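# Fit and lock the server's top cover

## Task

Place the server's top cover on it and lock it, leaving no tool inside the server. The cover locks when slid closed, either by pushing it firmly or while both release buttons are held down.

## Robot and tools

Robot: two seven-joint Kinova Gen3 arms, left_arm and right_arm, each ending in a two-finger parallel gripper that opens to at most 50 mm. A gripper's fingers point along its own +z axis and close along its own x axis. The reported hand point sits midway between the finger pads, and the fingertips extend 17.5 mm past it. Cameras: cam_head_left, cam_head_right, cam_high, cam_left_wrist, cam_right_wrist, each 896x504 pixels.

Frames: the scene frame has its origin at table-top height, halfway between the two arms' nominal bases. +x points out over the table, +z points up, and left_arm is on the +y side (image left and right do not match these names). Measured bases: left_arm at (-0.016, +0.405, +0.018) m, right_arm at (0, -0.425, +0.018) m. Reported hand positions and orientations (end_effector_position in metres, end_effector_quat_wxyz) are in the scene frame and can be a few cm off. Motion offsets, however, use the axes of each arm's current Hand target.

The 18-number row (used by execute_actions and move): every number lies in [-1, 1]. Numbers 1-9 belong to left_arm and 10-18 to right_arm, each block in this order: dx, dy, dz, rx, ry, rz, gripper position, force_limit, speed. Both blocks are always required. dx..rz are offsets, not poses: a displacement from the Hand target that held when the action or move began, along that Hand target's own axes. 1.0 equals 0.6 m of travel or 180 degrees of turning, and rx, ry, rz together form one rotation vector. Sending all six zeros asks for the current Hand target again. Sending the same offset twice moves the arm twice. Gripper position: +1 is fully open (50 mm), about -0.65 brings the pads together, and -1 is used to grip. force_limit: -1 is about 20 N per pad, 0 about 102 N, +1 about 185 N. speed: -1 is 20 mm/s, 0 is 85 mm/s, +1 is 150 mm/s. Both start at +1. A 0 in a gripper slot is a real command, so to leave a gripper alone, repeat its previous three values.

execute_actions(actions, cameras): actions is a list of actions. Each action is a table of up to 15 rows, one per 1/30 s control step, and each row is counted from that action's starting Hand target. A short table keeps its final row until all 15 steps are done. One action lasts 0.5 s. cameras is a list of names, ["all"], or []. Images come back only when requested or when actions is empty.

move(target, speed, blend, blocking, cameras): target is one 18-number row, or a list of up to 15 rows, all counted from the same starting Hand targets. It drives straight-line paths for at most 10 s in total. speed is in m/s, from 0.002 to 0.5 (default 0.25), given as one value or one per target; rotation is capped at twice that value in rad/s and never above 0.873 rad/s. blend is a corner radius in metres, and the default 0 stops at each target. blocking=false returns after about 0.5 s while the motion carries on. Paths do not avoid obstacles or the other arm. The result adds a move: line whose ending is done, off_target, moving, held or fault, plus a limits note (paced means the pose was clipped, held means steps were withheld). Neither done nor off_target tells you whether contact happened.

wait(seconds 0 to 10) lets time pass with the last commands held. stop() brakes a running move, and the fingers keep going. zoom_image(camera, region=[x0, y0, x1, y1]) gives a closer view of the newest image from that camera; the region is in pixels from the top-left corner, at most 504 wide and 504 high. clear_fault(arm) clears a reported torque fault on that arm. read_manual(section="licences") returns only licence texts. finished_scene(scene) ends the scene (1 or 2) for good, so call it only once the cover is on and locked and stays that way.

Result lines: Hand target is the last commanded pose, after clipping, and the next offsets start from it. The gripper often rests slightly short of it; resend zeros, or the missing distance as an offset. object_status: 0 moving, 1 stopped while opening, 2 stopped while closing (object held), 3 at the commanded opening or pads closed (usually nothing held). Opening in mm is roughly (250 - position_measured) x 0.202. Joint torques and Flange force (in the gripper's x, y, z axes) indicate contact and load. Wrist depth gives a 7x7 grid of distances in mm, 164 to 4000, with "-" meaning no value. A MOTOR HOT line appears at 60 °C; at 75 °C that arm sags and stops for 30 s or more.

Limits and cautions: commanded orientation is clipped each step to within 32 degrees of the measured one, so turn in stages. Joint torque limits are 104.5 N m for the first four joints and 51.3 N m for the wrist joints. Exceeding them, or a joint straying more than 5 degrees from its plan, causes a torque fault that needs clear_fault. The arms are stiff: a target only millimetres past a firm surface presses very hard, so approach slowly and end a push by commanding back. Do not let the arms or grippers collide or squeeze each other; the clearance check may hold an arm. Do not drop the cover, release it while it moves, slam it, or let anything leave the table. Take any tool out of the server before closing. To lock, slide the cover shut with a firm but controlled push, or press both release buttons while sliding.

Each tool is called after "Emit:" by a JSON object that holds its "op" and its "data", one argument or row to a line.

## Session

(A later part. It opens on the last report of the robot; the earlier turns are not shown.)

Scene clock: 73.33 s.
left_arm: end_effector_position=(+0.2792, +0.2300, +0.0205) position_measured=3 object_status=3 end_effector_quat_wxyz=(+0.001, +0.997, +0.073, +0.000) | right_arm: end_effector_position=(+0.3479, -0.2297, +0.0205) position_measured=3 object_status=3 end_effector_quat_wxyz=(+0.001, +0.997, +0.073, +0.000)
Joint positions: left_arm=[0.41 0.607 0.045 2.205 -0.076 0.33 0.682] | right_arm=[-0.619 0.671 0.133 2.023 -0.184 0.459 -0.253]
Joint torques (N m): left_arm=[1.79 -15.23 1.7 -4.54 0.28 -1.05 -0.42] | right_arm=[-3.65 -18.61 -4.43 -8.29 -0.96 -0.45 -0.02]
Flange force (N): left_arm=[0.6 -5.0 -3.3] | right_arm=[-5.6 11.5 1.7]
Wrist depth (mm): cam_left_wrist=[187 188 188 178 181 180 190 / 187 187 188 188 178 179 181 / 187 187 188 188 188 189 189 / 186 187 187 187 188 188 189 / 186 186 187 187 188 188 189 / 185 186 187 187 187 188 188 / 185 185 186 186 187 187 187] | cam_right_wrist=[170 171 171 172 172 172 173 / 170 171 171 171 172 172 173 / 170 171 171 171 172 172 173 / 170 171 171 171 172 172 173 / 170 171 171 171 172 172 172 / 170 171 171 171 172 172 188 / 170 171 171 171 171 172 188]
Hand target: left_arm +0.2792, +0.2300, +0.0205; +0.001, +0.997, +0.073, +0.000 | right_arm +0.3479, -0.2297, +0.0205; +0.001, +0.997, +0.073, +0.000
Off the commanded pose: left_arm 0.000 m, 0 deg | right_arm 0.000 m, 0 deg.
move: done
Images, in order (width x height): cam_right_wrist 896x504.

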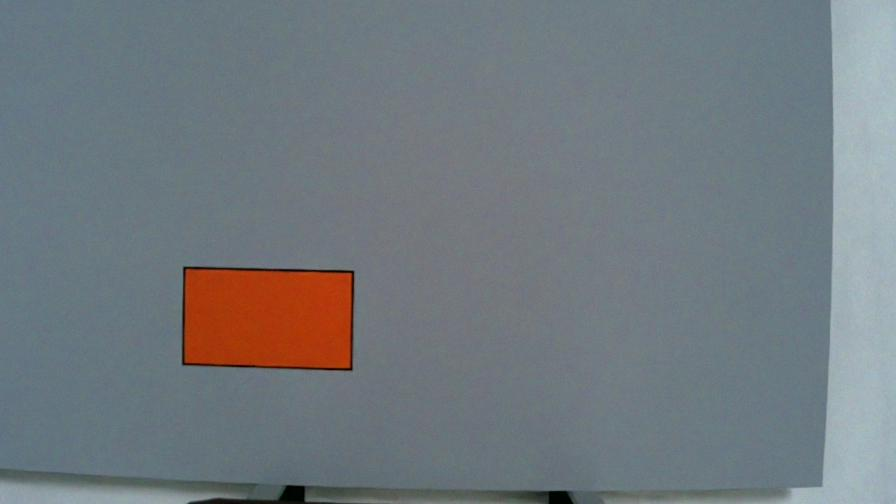

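Emit:
{"op": "move", "data": {
  "target": [0, 0.001, 0, 0, 0, 0, 1, 0, 0, 0, -0.001, 0, 0, 0, 0, 1, 0, 0],
  "speed": 0.01
}}

Scene clock: 74.60 s.
left_arm: end_effector_position=(+0.2793, +0.2295, +0.0205) position_measured=3 object_status=3 end_effector_quat_wxyz=(+0.000, +0.997, +0.073, +0.000) | right_arm: end_effector_position=(+0.3478, -0.2291, +0.0205) position_measured=3 object_status=3 end_effector_quat_wxyz=(+0.001, +0.997, +0.073, +0.000)
Joint positions: left_arm=[0.412 0.607 0.045 2.204 -0.076 0.331 0.683] | right_arm=[-0.62 0.672 0.133 2.022 -0.184 0.46 -0.254]
Joint torques (N m): left_arm=[4.44 -15.08 5.39 -6.98 0.83 -2.59 -0.75] | right_arm=[-7.29 -18.7 -9.28 -10.41 -2.65 -1.23 -0.2]
Flange force (N): left_arm=[0.6 -13.6 -6.7] | right_arm=[-5.5 21.6 -2.0]
Wrist depth (mm): cam_left_wrist=[187 188 188 178 181 180 190 / 187 187 188 188 178 180 181 / 187 187 187 188 188 189 189 / 186 187 187 187 188 188 189 / 186 186 186 187 187 188 188 / 186 186 186 187 187 188 188 / 185 186 186 186 187 187 188] | cam_right_wrist=[170 171 171 171 172 172 173 / 170 171 171 171 172 172 172 / 170 170 171 172 172 172 173 / 170 171 171 171 172 172 173 / 170 170 171 171 172 172 172 / 170 171 171 171 172 172 188 / 170 171 171 171 172 172 188]
Hand target: left_arm +0.2793, +0.2295, +0.0205; +0.001, +0.997, +0.073, +0.000 | right_arm +0.3478, -0.2291, +0.0205; +0.001, +0.997, +0.073, +0.000
Off the commanded pose: left_arm 0.000 m, 0 deg | right_arm 0.000 m, 0 deg.
move: done

Emit:
{"op": "move", "data": {
  "target": [0, 0.0033, 0, 0, 0, 0, 1, 0, 0, 0, -0.0033, 0, 0, 0, 0, 1, 0, 0],
  "speed": 0.01,
  "cameras": ["cam_right_wrist"]
}}

Scene clock: 75.57 s.
left_arm: end_effector_position=(+0.2796, +0.2276, +0.0205) position_measured=3 object_status=3 end_effector_quat_wxyz=(+0.000, +0.997, +0.073, +0.000) | right_arm: end_effector_position=(+0.3475, -0.2273, +0.0205) position_measured=3 object_status=3 end_effector_quat_wxyz=(+0.001, +0.997, +0.072, +0.000)
Joint positions: left_arm=[0.417 0.609 0.044 2.2 -0.075 0.334 0.687] | right_arm=[-0.625 0.672 0.133 2.02 -0.185 0.461 -0.258]
Joint torques (N m): left_arm=[11.42 -15.91 15.52 -13.99 3.71 -7.07 -0.29] | right_arm=[-19.11 -19.36 -24.49 -17.66 -8.1 -3.97 -0.91]
Flange force (N): left_arm=[3.1 -39.2 -13.2] | right_arm=[-5.2 54.9 -12.8]
Wrist depth (mm): cam_left_wrist=[188 188 188 178 181 180 190 / 187 188 188 188 178 179 181 / 187 187 187 188 188 189 189 / 187 187 187 188 188 188 189 / 186 186 187 187 187 188 188 / 186 186 186 187 187 188 188 / 185 185 186 186 187 187 187] | cam_right_wrist=[170 170 171 171 171 172 172 / 170 171 171 171 171 172 172 / 170 170 171 171 172 172 172 / 170 171 171 171 172 172 172 / 170 170 171 171 171 172 172 / 170 170 171 171 171 172 187 / 170 171 171 171 171 172 187]
Hand target: left_arm +0.2796, +0.2275, +0.0205; +0.001, +0.997, +0.073, +0.000 | right_arm +0.3475, -0.2271, +0.0205; +0.001, +0.997, +0.073, +0.000
Off the commanded pose: left_arm 0.000 m, 0 deg | right_arm 0.000 m, 0 deg.
move: done
Images, in order (width x height): cam_right_wrist 896x504.

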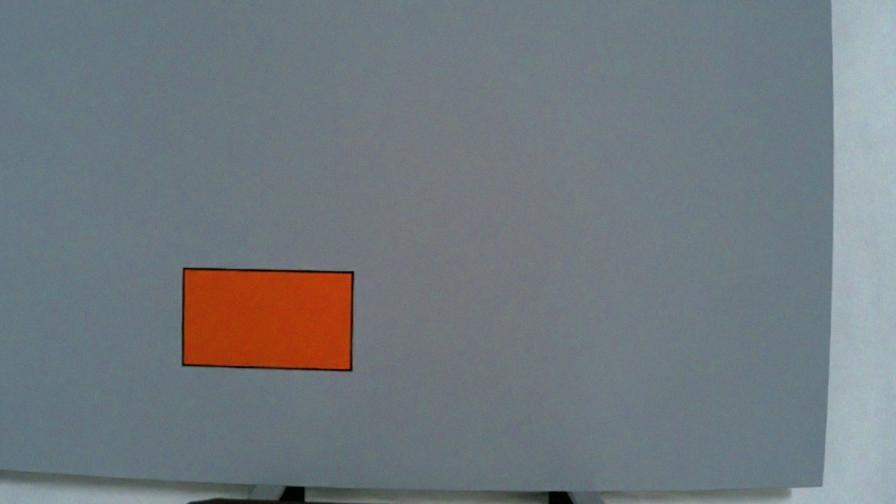

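Emit:
{"op": "move", "data": {
  "target": [0, 0.0015, -0.0083, 0, 0, 0, 1, 0, 0, 0, -0.0008, -0.0083, 0, 0, 0, 1, 0, 0],
  "speed": 0.02,
  "cameras": ["cam_right_wrist", "cam_head_left"]
}}

Scene clock: 76.63 s.
left_arm: end_effector_position=(+0.2797, +0.2266, +0.0255) position_measured=3 object_status=3 end_effector_quat_wxyz=(+0.000, +0.997, +0.073, +0.000) | right_arm: end_effector_position=(+0.3474, -0.2267, +0.0255) position_measured=3 object_status=3 end_effector_quat_wxyz=(+0.001, +0.997, +0.073, +0.000)
Joint positions: left_arm=[0.417 0.596 0.046 2.196 -0.073 0.351 0.688] | right_arm=[-0.629 0.661 0.137 2.017 -0.183 0.475 -0.261]
Joint torques (N m): left_arm=[14.31 -23.62 20.12 -21.84 5.12 -10.27 -0.23] | right_arm=[-17.6 -28.38 -22.15 -21.7 -8.05 -4.65 -1]
Flange force (N): left_arm=[0.0 -52.7 3.2] | right_arm=[-7.9 52.2 9.5]
Wrist depth (mm): cam_left_wrist=[193 193 193 186 183 184 194 / 192 192 192 192 183 184 186 / 192 192 192 192 193 193 193 / 191 191 192 192 192 192 193 / 191 191 191 191 192 192 192 / 190 190 191 191 191 192 192 / 189 190 190 191 191 191 191] | cam_right_wrist=[170 170 171 171 171 172 172 / 170 170 171 171 171 172 172 / 170 170 171 171 171 172 172 / 170 170 171 171 171 172 172 / 170 170 171 171 172 172 172 / 170 170 171 171 171 172 172 / 170 171 171 171 172 172 191]
Hand target: left_arm +0.2797, +0.2266, +0.0255; +0.001, +0.997, +0.073, +0.000 | right_arm +0.3474, -0.2266, +0.0255; +0.001, +0.997, +0.073, +0.000
Off the commanded pose: left_arm 0.000 m, 0 deg | right_arm 0.000 m, 0 deg.
move: done
Images, in order (width x height): cam_head_left 896x504, cam_right_wrist 896x504.

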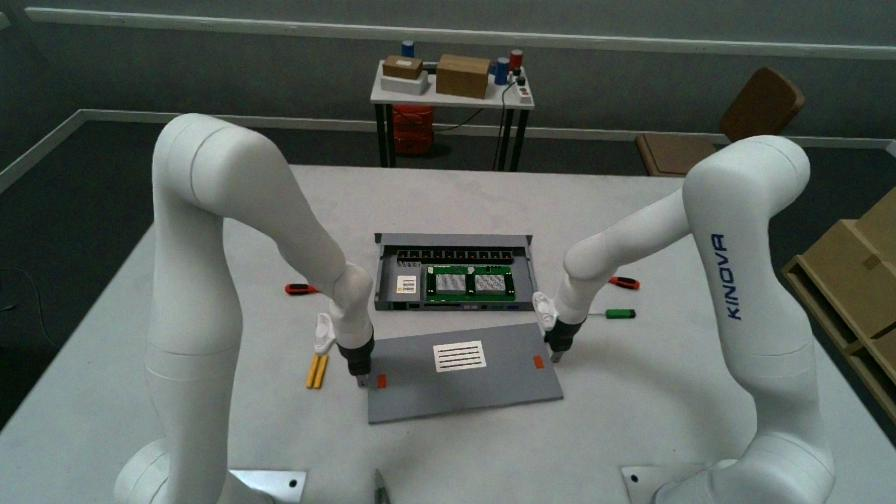

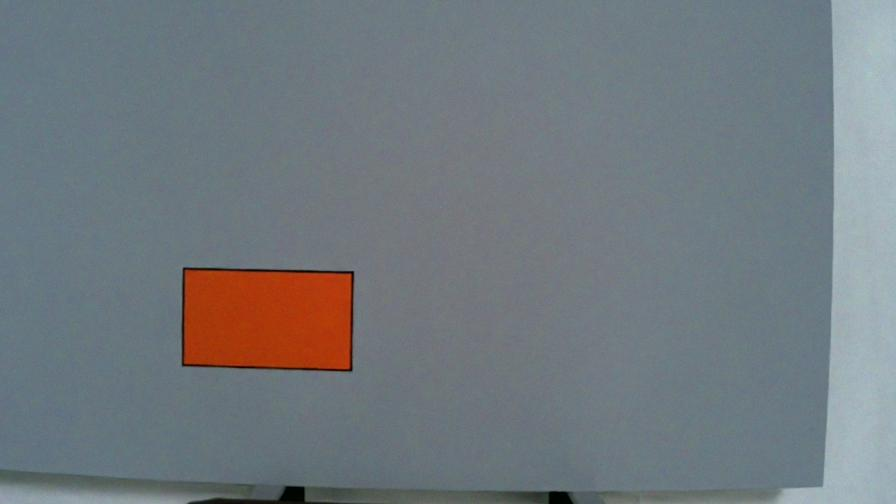

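Emit:
{"op": "move", "data": {
  "target": [
    [0, 0, -0.07833, 0, 0, 0, 1, 0, 0, 0, 0, -0.07833, 0, 0, 0, 1, 0, 0],
    [0.4688, 0.05603, -0.07833, 0, 0, 0.03878, 1, 0, 0, 0.37603, 0.05055, -0.07833, 0, 0, 0.03878, 1, 0, 0]
  ],
  "speed": [0.06, 0.1],
  "blend": [0.01, 0],
  "cameras": ["cam_right_wrist", "cam_head_left", "cam_high"]
}}

Scene clock: 82.50 s.
left_arm: end_effector_position=(+0.5629, +0.2341, +0.0725) position_measured=3 object_status=3 end_effector_quat_wxyz=(+0.001, +1.000, +0.012, +0.000) | right_arm: end_effector_position=(+0.5750, -0.2239, +0.0725) position_measured=3 object_status=3 end_effector_quat_wxyz=(+0.001, +1.000, +0.012, +0.000)
Joint positions: left_arm=[0.169 0.911 0.121 1.195 -0.11 1.041 0.34] | right_arm=[-0.426 0.93 0.207 1.168 -0.188 1.062 -0.234]
Joint torques (N m): left_arm=[16.76 -28.64 17.48 -13.63 8.98 -3.8 0.49] | right_arm=[-17.17 -32.04 -15.01 -16.89 -8.66 -1.54 -0.25]
Flange force (N): left_arm=[-3.3 -30.9 2.9] | right_arm=[-6.5 32.1 9.1]
Wrist depth (mm): cam_left_wrist=[239 239 239 240 240 241 242 / 238 239 239 240 240 241 240 / 238 239 238 239 239 240 240 / 237 238 238 238 239 239 240 / 237 237 238 238 239 239 239 / 236 237 237 238 238 238 238 / 235 236 236 237 237 237 238] | cam_right_wrist=[170 171 171 171 171 172 172 / 170 171 171 171 171 172 172 / 170 170 171 171 171 172 172 / 170 171 171 171 171 172 172 / 170 170 171 171 171 172 172 / 170 170 171 171 171 172 172 / 170 170 171 171 171 172 192]
Hand target: left_arm +0.5629, +0.2341, +0.0725; +0.001, +1.000, +0.012, +0.000 | right_arm +0.5750, -0.2239, +0.0725; +0.001, +1.000, +0.012, +0.000
Off the commanded pose: left_arm 0.000 m, 0 deg | right_arm 0.000 m, 0 deg.
move: done
Images, in order (width x height): cam_head_left 896x504, cam_high 896x504, cam_right_wrist 896x504.

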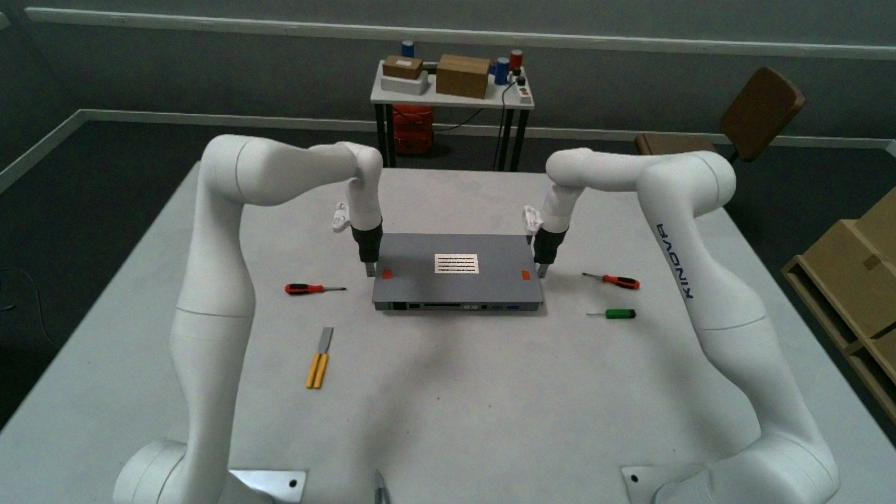

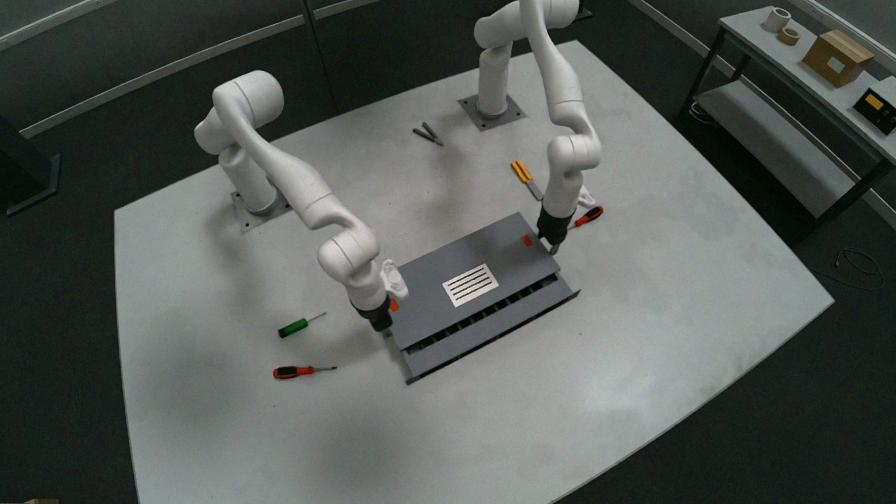

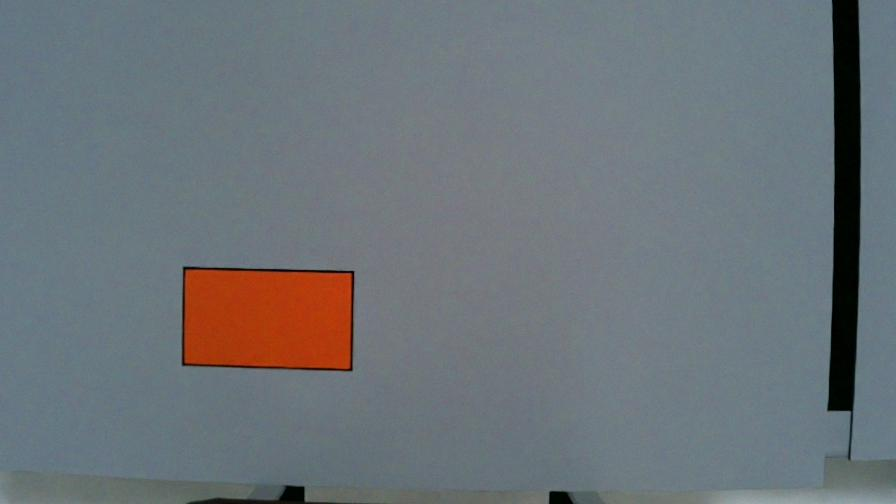

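Emit:
{"op": "wait", "data": {
  "seconds": 0,
  "cameras": ["all"]
}}

Scene clock: 88.27 s.
left_arm: end_effector_position=(+0.5629, +0.2341, +0.0725) position_measured=3 object_status=3 end_effector_quat_wxyz=(+0.001, +1.000, +0.012, +0.000) | right_arm: end_effector_position=(+0.5751, -0.2239, +0.0725) position_measured=3 object_status=3 end_effector_quat_wxyz=(+0.001, +1.000, +0.012, +0.000)
Joint positions: left_arm=[0.169 0.911 0.121 1.195 -0.11 1.042 0.34] | right_arm=[-0.426 0.93 0.207 1.168 -0.188 1.062 -0.234]
Joint torques (N m): left_arm=[16.72 -28.7 17.49 -13.55 8.99 -3.77 0.49] | right_arm=[-17.21 -32.11 -15.04 -16.94 -8.69 -1.54 -0.26]
Flange force (N): left_arm=[-3.0 -30.7 3.0] | right_arm=[-6.6 32.2 9.2]
Wrist depth (mm): cam_left_wrist=[239 239 239 240 241 242 242 / 238 239 239 239 240 241 241 / 237 238 239 239 240 240 241 / 237 238 238 239 239 239 239 / 237 237 238 238 238 239 240 / 236 236 237 237 238 239 239 / 235 236 237 237 237 237 238] | cam_right_wrist=[170 170 171 171 171 172 172 / 170 170 171 171 172 172 172 / 170 170 171 171 172 172 172 / 170 170 171 171 171 172 172 / 170 170 171 171 172 172 172 / 170 170 171 171 172 172 172 / 170 170 171 171 171 172 192]
Hand target: left_arm +0.5629, +0.2341, +0.0725; +0.001, +1.000, +0.012, +0.000 | right_arm +0.5751, -0.2239, +0.0725; +0.001, +1.000, +0.012, +0.000
Tool commands: left_gripper/position=+1.0 left_gripper/force_limit=+0.0 left_gripper/speed=+0.0 right_gripper/position=+1.0 right_gripper/force_limit=+0.0 right_gripper/speed=+0.0
Off the commanded pose: left_arm 0.000 m, 0 deg | right_arm 0.000 m, 0 deg.

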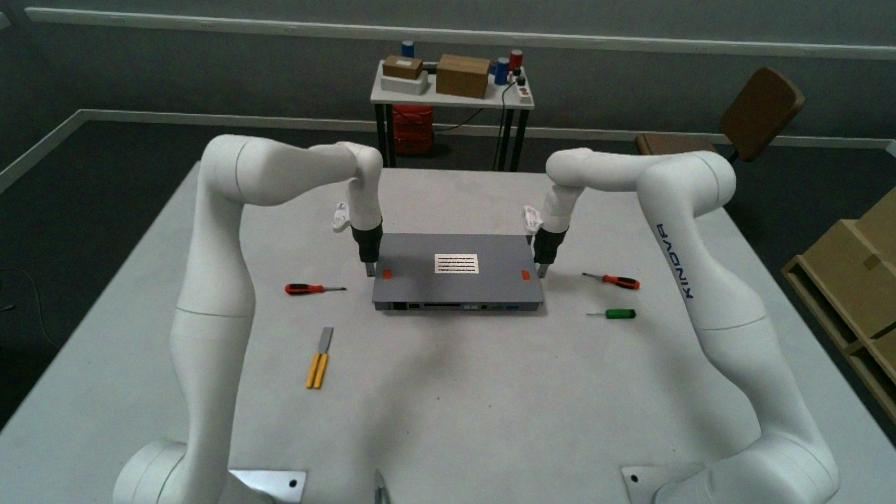

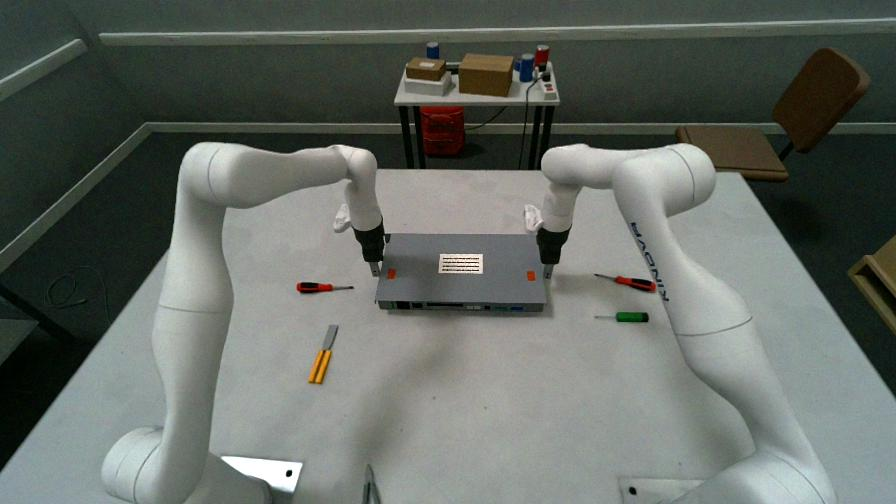

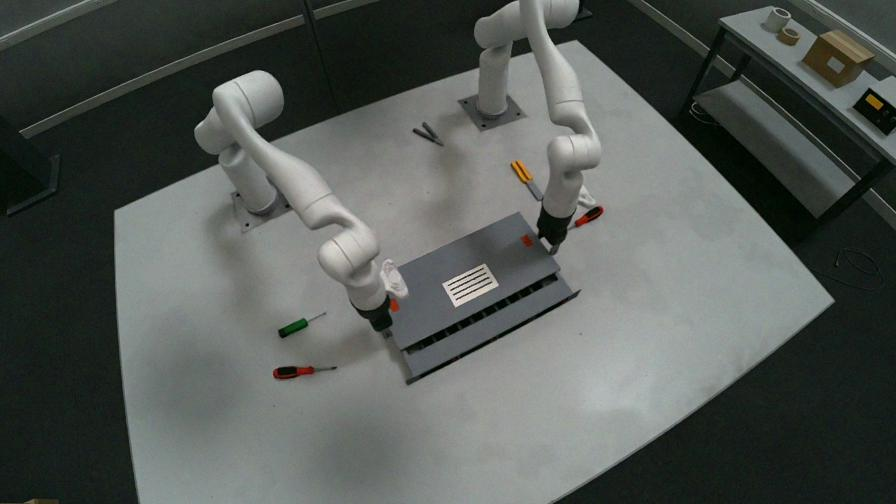

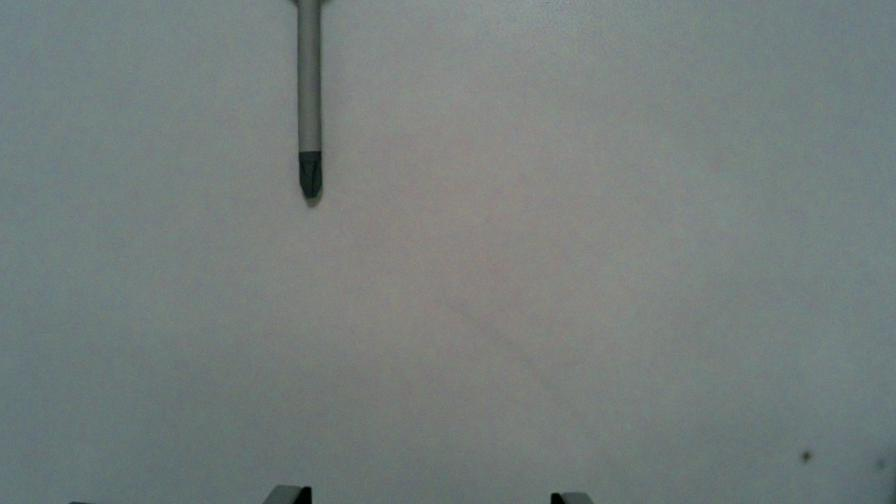

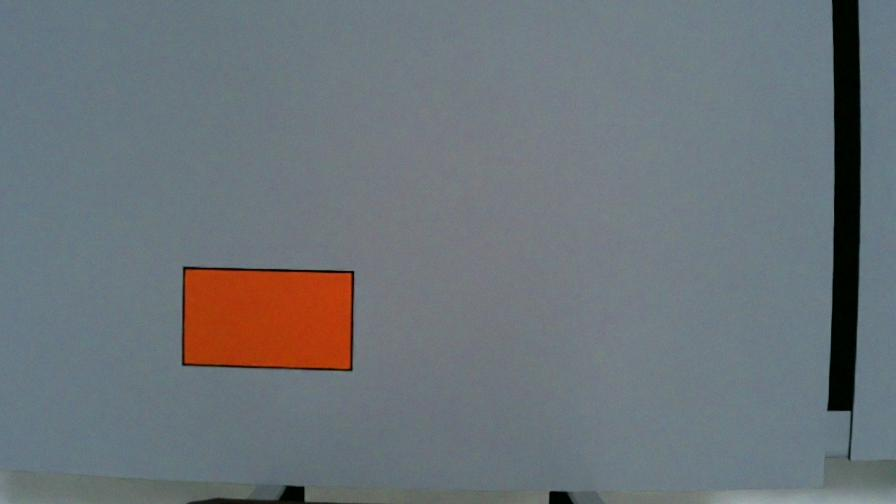

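Emit:
{"op": "zoom_image", "data": {
  "camera": "cam_high",
  "region": [500, 190, 620, 330]
}}

Emit:
{"op": "zoom_image", "data": {
  "camera": "cam_high",
  "region": [370, 280, 490, 400]
}}

Emit:
{"op": "zoom_image", "data": {
  "camera": "cam_right_wrist",
  "region": [700, 350, 896, 504]
}}

Emit:
{"op": "zoom_image", "data": {
  "camera": "cam_head_right",
  "region": [500, 220, 580, 320]
}}

Emit:
{"op": "zoom_image", "data": {
  "camera": "cam_head_left",
  "region": [350, 220, 430, 320]
}}

Scaled by 3.600 from the camera's 896x504 image, which has a finer 1280x720 frame.

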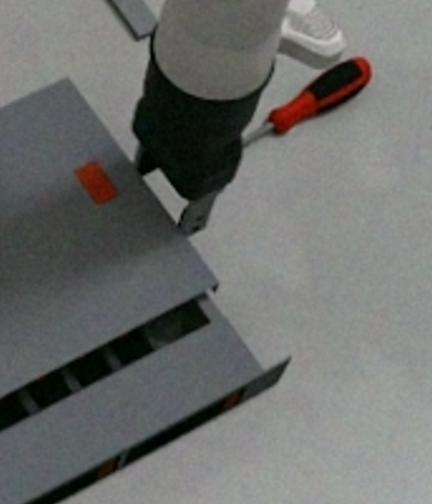

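Scaled by 4.200 from the camera's 896x504 image, which has a finer 1280x720 frame.

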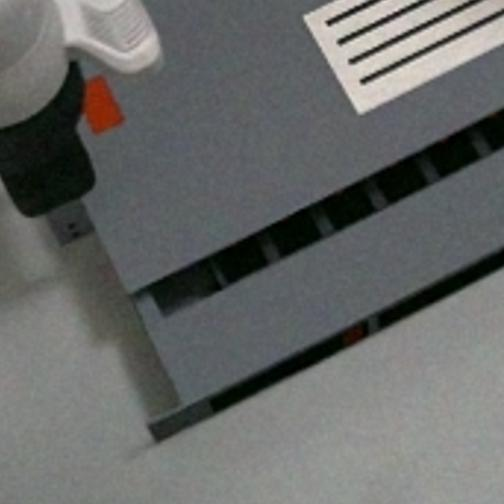

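Scaled by 2.571 from the camera's 896x504 image, which has a finer 1280x720 frame.

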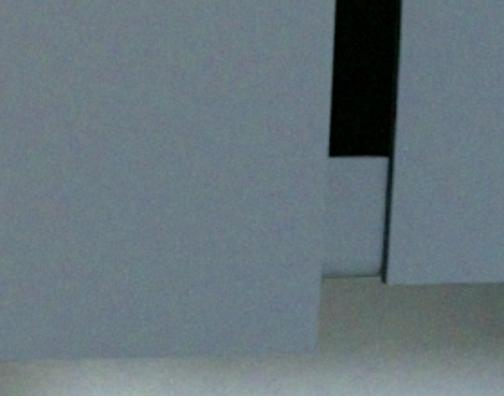

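Scaled by 5.040 from the camera's 896x504 image, which has a finer 1280x720 frame.

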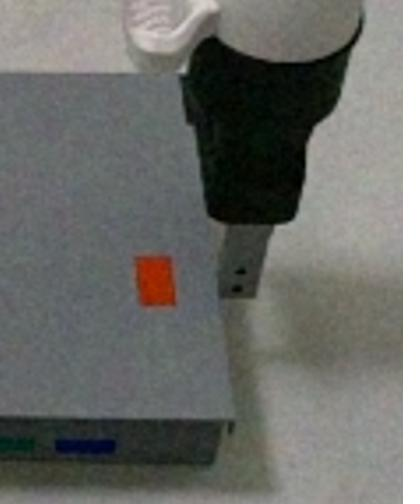

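Scaled by 5.040 from the camera's 896x504 image, which has a finer 1280x720 frame.

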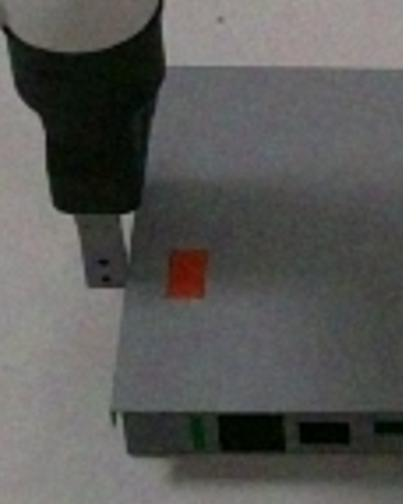

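Emit:
{"op": "move", "data": {
  "target": [0,0,0.01,0,0,0,1,0,0, 0,0,0.01,0,0,0,1,0,0],
  "speed": 0.03,
  "cameras": ["all"]
}}

Scene clock: 92.73 s.
left_arm: end_effector_position=(+0.5629, +0.2341, +0.0665) position_measured=3 object_status=3 end_effector_quat_wxyz=(+0.001, +1.000, +0.012, +0.000) | right_arm: end_effector_position=(+0.5750, -0.2239, +0.0665) position_measured=3 object_status=3 end_effector_quat_wxyz=(+0.001, +1.000, +0.012, +0.000)
Joint positions: left_arm=[0.169 0.919 0.121 1.2 -0.111 1.029 0.341] | right_arm=[-0.425 0.937 0.206 1.173 -0.19 1.05 -0.233]
Joint torques (N m): left_arm=[16.72 -28.77 17.45 -13.38 8.83 -3.66 0.45] | right_arm=[-16.87 -32.28 -14.72 -17 -8.53 -1.47 -0.33]
Flange force (N): left_arm=[-2.7 -30.5 3.1] | right_arm=[-7.3 31.9 9.5]
Wrist depth (mm): cam_left_wrist=[233 233 234 234 235 235 236 / 233 233 233 233 234 234 235 / 232 232 233 233 233 234 235 / 231 232 232 233 233 233 234 / 231 232 232 232 233 233 233 / 230 231 231 231 232 232 232 / 229 230 230 231 231 232 232] | cam_right_wrist=[170 170 171 171 171 172 172 / 170 170 171 171 171 172 172 / 170 171 171 171 172 172 172 / 170 171 171 171 171 172 172 / 170 170 171 171 171 172 172 / 170 170 171 171 172 172 172 / 170 170 171 171 171 172 187]
Hand target: left_arm +0.5629, +0.2341, +0.0665; +0.001, +1.000, +0.012, +0.000 | right_arm +0.5750, -0.2239, +0.0665; +0.001, +1.000, +0.012, +0.000
Off the commanded pose: left_arm 0.000 m, 0 deg | right_arm 0.000 m, 0 deg.
move: done

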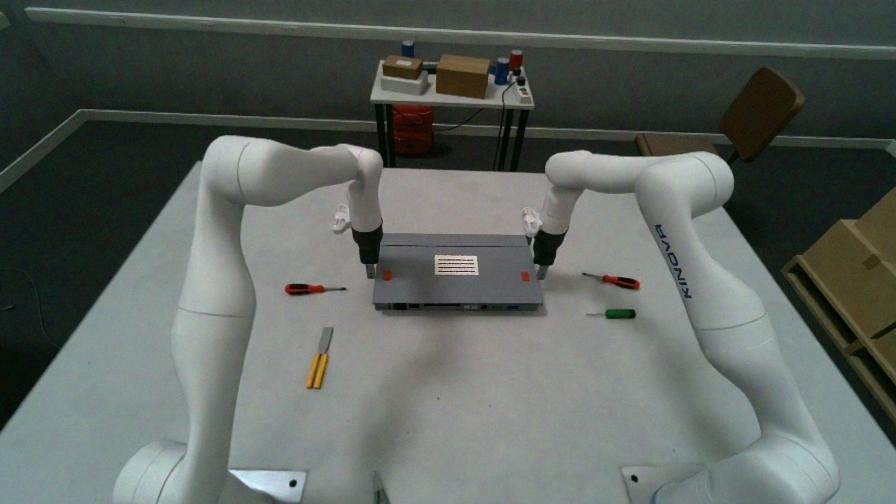

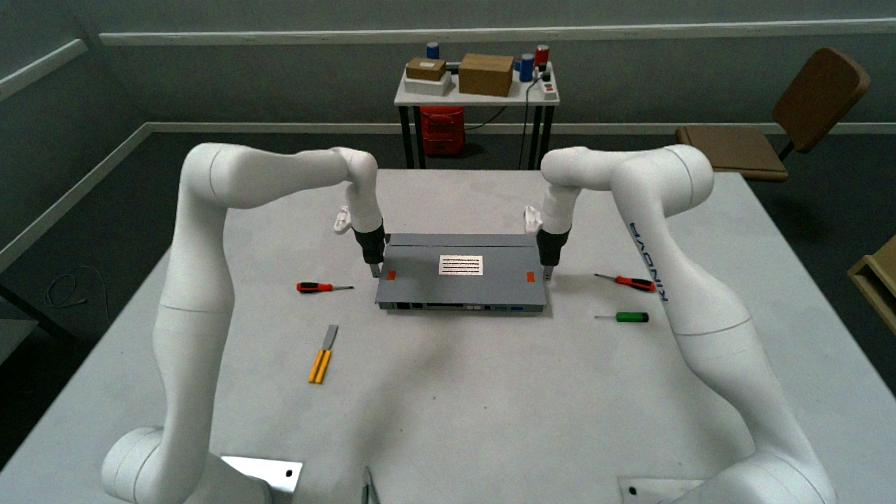

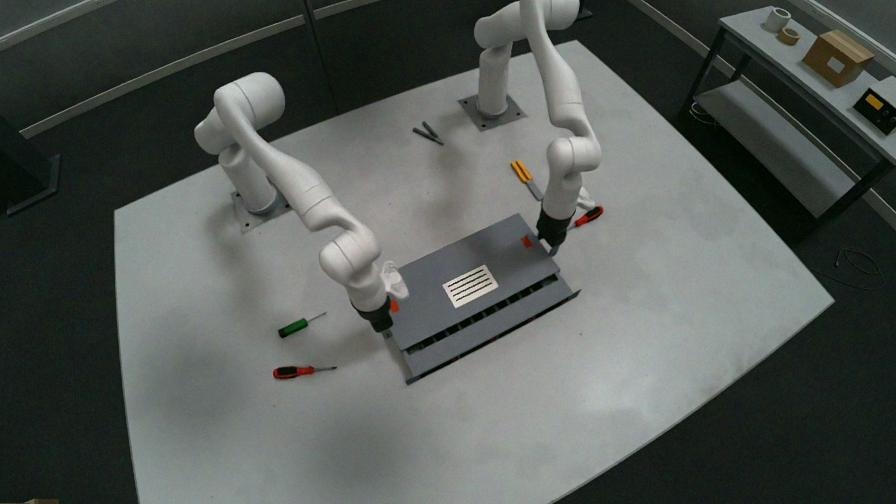

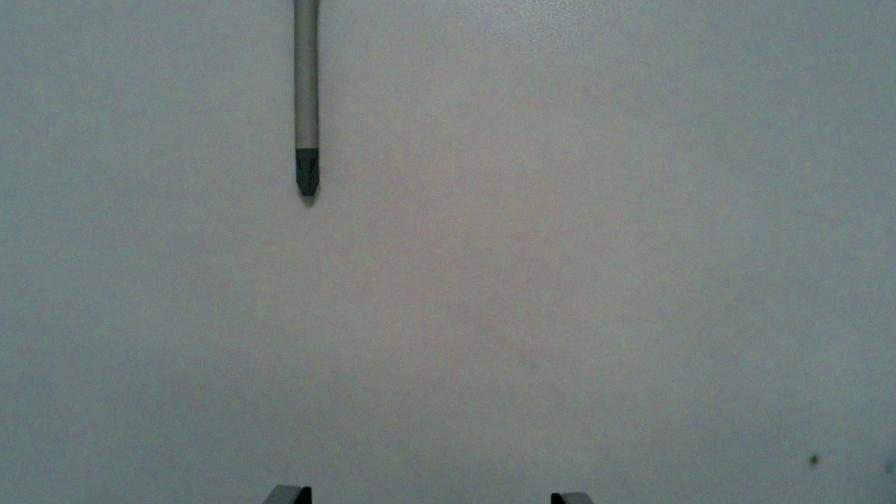

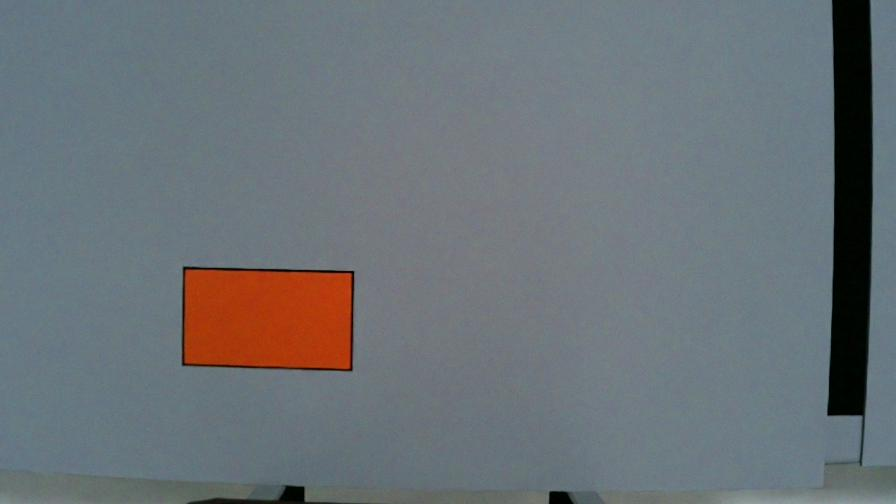

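Emit:
{"op": "zoom_image", "data": {
  "camera": "cam_right_wrist",
  "region": [776, 400, 896, 504]
}}

Emit:
{"op": "zoom_image", "data": {
  "camera": "cam_head_right",
  "region": [520, 270, 570, 320]
}}

Emit:
{"op": "zoom_image", "data": {
  "camera": "cam_head_right",
  "region": [355, 270, 405, 320]
}}

Emit:
{"op": "zoom_image", "data": {
  "camera": "cam_head_left",
  "region": [355, 270, 405, 320]
}}

Emit:
{"op": "zoom_image", "data": {
  "camera": "cam_head_left",
  "region": [515, 270, 565, 320]
}}

Emit:
{"op": "zoom_image", "data": {
  "camera": "cam_high",
  "region": [530, 240, 590, 310]
}}

Emit:
{"op": "zoom_image", "data": {
  "camera": "cam_high",
  "region": [375, 320, 435, 390]
}}

Scaled by 4.200 from the camera's 896x504 image, which has a finer 1280x720 frame.

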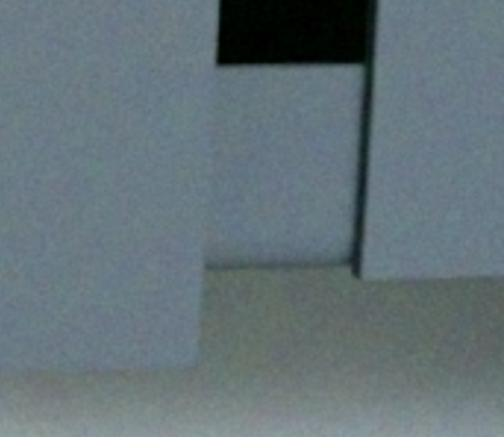

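Scaled by 10.080 from the camera's 896x504 image, which has a finer 1280x720 frame.

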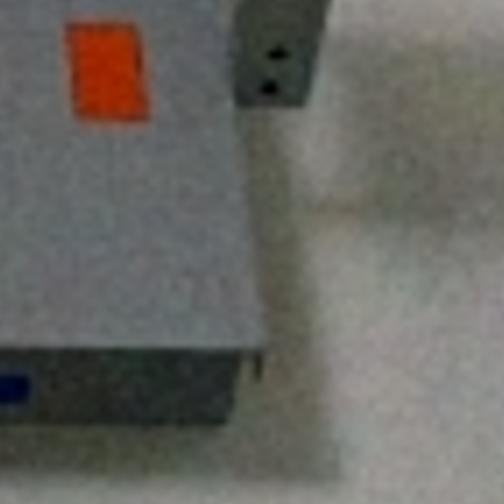

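Scaled by 10.080 from the camera's 896x504 image, which has a finer 1280x720 frame.

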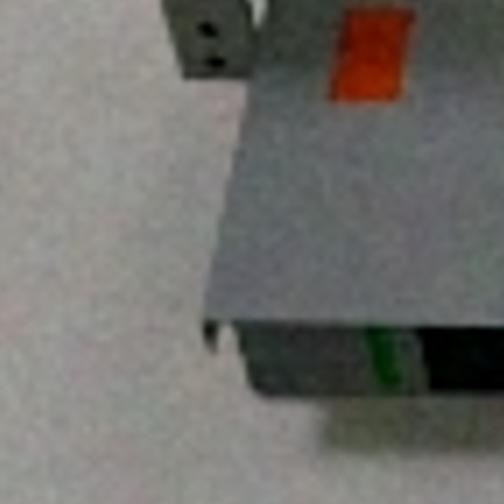

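Scaled by 10.080 from the camera's 896x504 image, which has a finer 1280x720 frame.

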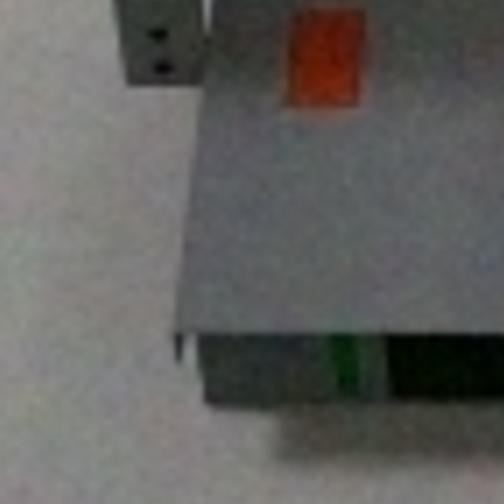

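Scaled by 10.080 from the camera's 896x504 image, which has a finer 1280x720 frame.

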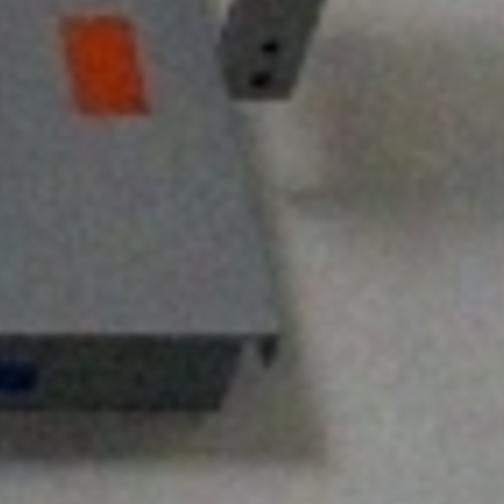

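Scaled by 7.200 from the camera's 896x504 image, which has a finer 1280x720 frame.

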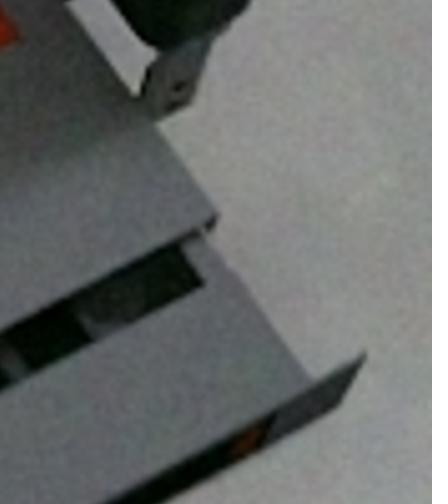

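Scaled by 7.200 from the camera's 896x504 image, which has a finer 1280x720 frame.

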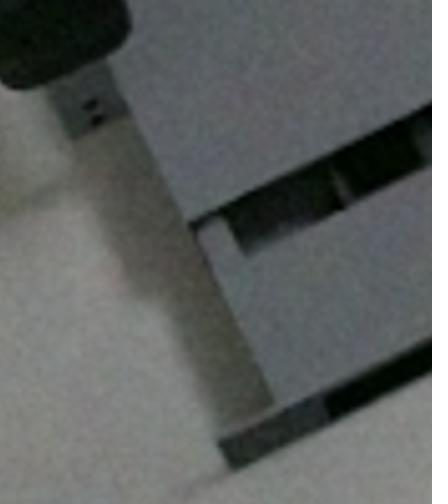

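Emit:
{"op": "move", "data": {
  "target": [0,0,0.00333,0,0,0,1,0,0, 0,0,0.00333,0,0,0,1,0,0],
  "speed": 0.02,
  "cameras": []
}}

Scene clock: 95.60 s.
left_arm: end_effector_position=(+0.5629, +0.2341, +0.0645) position_measured=3 object_status=3 end_effector_quat_wxyz=(+0.001, +1.000, +0.012, +0.000) | right_arm: end_effector_position=(+0.5751, -0.2240, +0.0645) position_measured=3 object_status=3 end_effector_quat_wxyz=(+0.001, +1.000, +0.012, +0.000)
Joint positions: left_arm=[0.169 0.921 0.12 1.201 -0.111 1.025 0.341] | right_arm=[-0.425 0.94 0.205 1.174 -0.19 1.046 -0.232]
Joint torques (N m): left_arm=[15.97 -28.46 16.73 -12.57 8.38 -3.09 0.31] | right_arm=[-18.31 -30.41 -16.54 -16.86 -9.34 -1.92 -0.41]
Flange force (N): left_arm=[-1.4 -28.6 3.1] | right_arm=[-8.2 34.8 5.5]
Wrist depth (mm): cam_left_wrist=[231 231 232 232 232 233 234 / 230 231 231 232 232 233 233 / 230 230 230 231 231 232 232 / 229 229 231 231 231 231 232 / 229 229 229 230 230 231 231 / 228 228 229 230 230 230 231 / 228 228 229 229 230 229 230] | cam_right_wrist=[170 170 171 171 171 171 171 / 170 171 171 171 171 171 171 / 170 170 171 171 171 171 171 / 170 170 171 171 171 171 171 / 170 170 171 171 171 171 171 / 170 170 171 171 171 171 172 / 171 171 171 171 171 171 171]
Hand target: left_arm +0.5629, +0.2341, +0.0645; +0.001, +1.000, +0.012, +0.000 | right_arm +0.5750, -0.2239, +0.0645; +0.001, +1.000, +0.012, +0.000
Off the commanded pose: left_arm 0.000 m, 0 deg | right_arm 0.000 m, 0 deg.
move: done
No camera images: "cameras" was empty.

Emit:
{"op": "move", "data": {
  "target": [0,0.00133,0,0,0,0,1,0,0, 0,0.00133,0,0,0,0,1,0,0],
  "speed": 0.02,
  "cameras": ["cam_right_wrist", "cam_head_left", "cam_head_right"]
}}

Scene clock: 97.03 s.
left_arm: end_effector_position=(+0.5629, +0.2334, +0.0645) position_measured=3 object_status=3 end_effector_quat_wxyz=(+0.000, +1.000, +0.012, +0.000) | right_arm: end_effector_position=(+0.5751, -0.2247, +0.0645) position_measured=3 object_status=3 end_effector_quat_wxyz=(+0.000, +1.000, +0.012, +0.000)
Joint positions: left_arm=[0.17 0.922 0.12 1.2 -0.111 1.026 0.342] | right_arm=[-0.424 0.94 0.205 1.175 -0.19 1.045 -0.231]
Joint torques (N m): left_arm=[17.85 -29.25 18.78 -14.69 9.46 -4.65 0.53] | right_arm=[-15.09 -32.23 -12.97 -16.81 -7.45 -1.64 -0.19]
Flange force (N): left_arm=[-5.1 -33.4 2.8] | right_arm=[-7.8 28.8 9.3]
Wrist depth (mm): cam_left_wrist=[231 231 232 232 232 232 234 / 230 231 231 232 231 233 233 / 230 230 231 231 231 232 232 / 229 230 230 230 230 231 232 / 228 229 229 230 230 231 231 / 228 228 229 230 229 230 230 / 227 228 228 229 229 230 230] | cam_right_wrist=[170 170 171 171 171 171 172 / 170 171 171 171 171 171 171 / 170 171 171 171 171 171 171 / 170 171 171 171 171 171 171 / 170 171 171 171 171 171 171 / 170 170 171 171 171 171 171 / 170 171 171 171 171 171 172]
Hand target: left_arm +0.5629, +0.2333, +0.0645; +0.001, +1.000, +0.012, +0.000 | right_arm +0.5751, -0.2248, +0.0645; +0.001, +1.000, +0.012, +0.000
Off the commanded pose: left_arm 0.000 m, 0 deg | right_arm 0.000 m, 0 deg.
move: done
Images, in order (width x height): cam_head_left 896x504, cam_head_right 896x504, cam_right_wrist 896x504.

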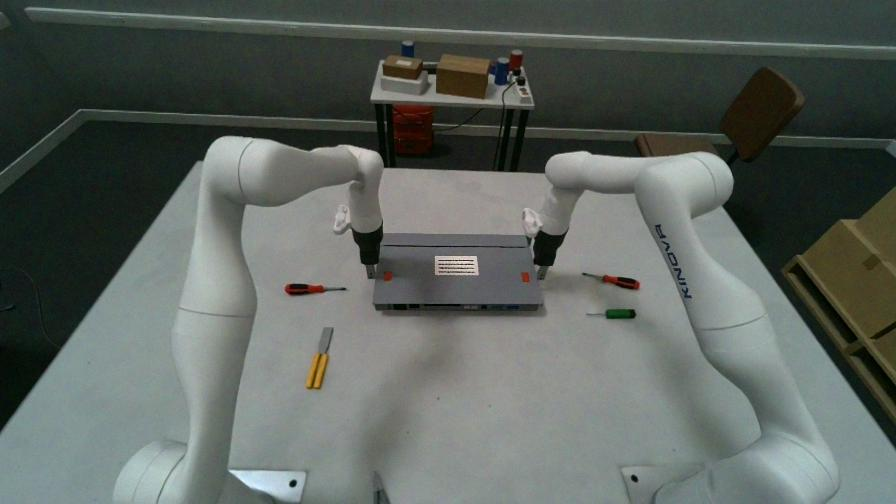

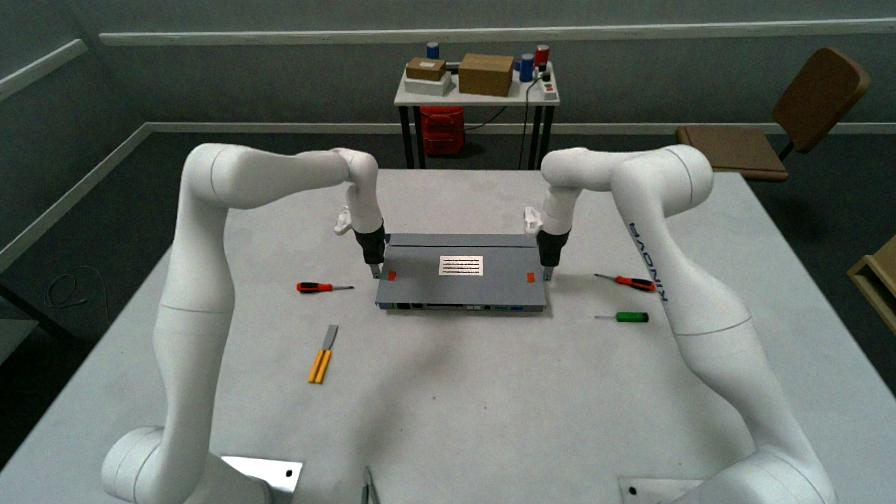

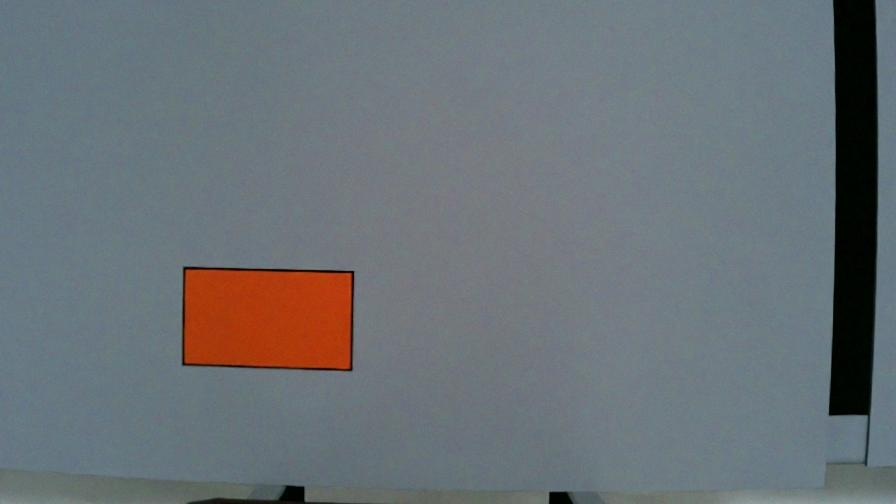

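Emit:
{"op": "move", "data": {
  "target": [0,-0.00062,0.0025,0,0,0,1,0,0, 0,-0.00062,0.0025,0,0,0,1,0,0],
  "speed": 0.02,
  "cameras": []
}}

Scene clock: 98.17 s.
left_arm: end_effector_position=(+0.5629, +0.2337, +0.0630) position_measured=3 object_status=3 end_effector_quat_wxyz=(+0.001, +1.000, +0.012, +0.000) | right_arm: end_effector_position=(+0.5751, -0.2244, +0.0630) position_measured=3 object_status=3 end_effector_quat_wxyz=(+0.001, +1.000, +0.012, +0.000)
Joint positions: left_arm=[0.17 0.924 0.12 1.202 -0.111 1.022 0.342] | right_arm=[-0.425 0.942 0.205 1.176 -0.19 1.042 -0.231]
Joint torques (N m): left_arm=[16.92 -28.32 17.73 -12.97 8.89 -3.52 0.4] | right_arm=[-16.39 -32.27 -14.37 -16.9 -8.14 -1.62 -0.28]
Flange force (N): left_arm=[-2.3 -30.6 2.5] | right_arm=[-7.1 30.9 9.1]
Wrist depth (mm): cam_left_wrist=[229 230 231 230 231 232 232 / 229 230 230 230 230 231 232 / 228 229 229 230 230 230 231 / 228 228 228 229 230 230 230 / 227 228 229 229 229 229 230 / 227 227 227 228 229 229 229 / 226 226 227 227 228 227 228] | cam_right_wrist=[170 170 171 171 171 171 171 / 170 170 170 171 171 171 172 / 171 170 171 171 171 171 172 / 170 171 171 171 171 171 172 / 170 171 171 171 171 171 171 / 170 171 171 171 171 171 171 / 170 171 171 171 171 171 171]
Hand target: left_arm +0.5629, +0.2337, +0.0630; +0.001, +1.000, +0.012, +0.000 | right_arm +0.5751, -0.2244, +0.0630; +0.001, +1.000, +0.012, +0.000
Off the commanded pose: left_arm 0.000 m, 0 deg | right_arm 0.000 m, 0 deg.
move: done
No camera images: "cameras" was empty.

Emit:
{"op": "move", "data": {
  "target": [0,0,0.00667,0,0,0,1,0,0, 0,0,0.00667,0,0,0,1,0,0],
  "speed": 0.02,
  "cameras": []
}}

Scene clock: 98.97 s.
left_arm: end_effector_position=(+0.5629, +0.2337, +0.0590) position_measured=3 object_status=3 end_effector_quat_wxyz=(+0.001, +1.000, +0.012, +0.000) | right_arm: end_effector_position=(+0.5750, -0.2244, +0.0590) position_measured=3 object_status=3 end_effector_quat_wxyz=(+0.001, +1.000, +0.012, +0.000)
Joint positions: left_arm=[0.17 0.929 0.12 1.205 -0.112 1.014 0.342] | right_arm=[-0.424 0.947 0.204 1.179 -0.191 1.034 -0.231]
Joint torques (N m): left_arm=[16.63 -28.8 17.58 -13.27 8.76 -3.66 0.41] | right_arm=[-16.83 -32.39 -14.79 -16.94 -8.39 -1.65 -0.32]
Flange force (N): left_arm=[-2.7 -30.3 2.9] | right_arm=[-6.8 31.7 9.0]
Wrist depth (mm): cam_left_wrist=[225 226 226 226 227 227 228 / 225 225 226 226 227 227 227 / 224 225 225 225 226 226 227 / 224 224 225 225 226 226 226 / 223 224 224 224 225 225 226 / 223 223 224 224 224 225 225 / 222 222 223 224 224 224 224] | cam_right_wrist=[170 171 171 171 171 171 171 / 171 171 171 171 171 171 171 / 170 171 171 171 171 171 171 / 170 170 171 171 171 171 171 / 170 171 171 171 171 171 171 / 170 170 171 171 171 171 172 / 170 171 171 171 171 171 171]
Hand target: left_arm +0.5629, +0.2337, +0.0590; +0.001, +1.000, +0.012, +0.000 | right_arm +0.5750, -0.2244, +0.0590; +0.001, +1.000, +0.012, +0.000
Off the commanded pose: left_arm 0.000 m, 0 deg | right_arm 0.000 m, 0 deg.
move: done
No camera images: "cameras" was empty.


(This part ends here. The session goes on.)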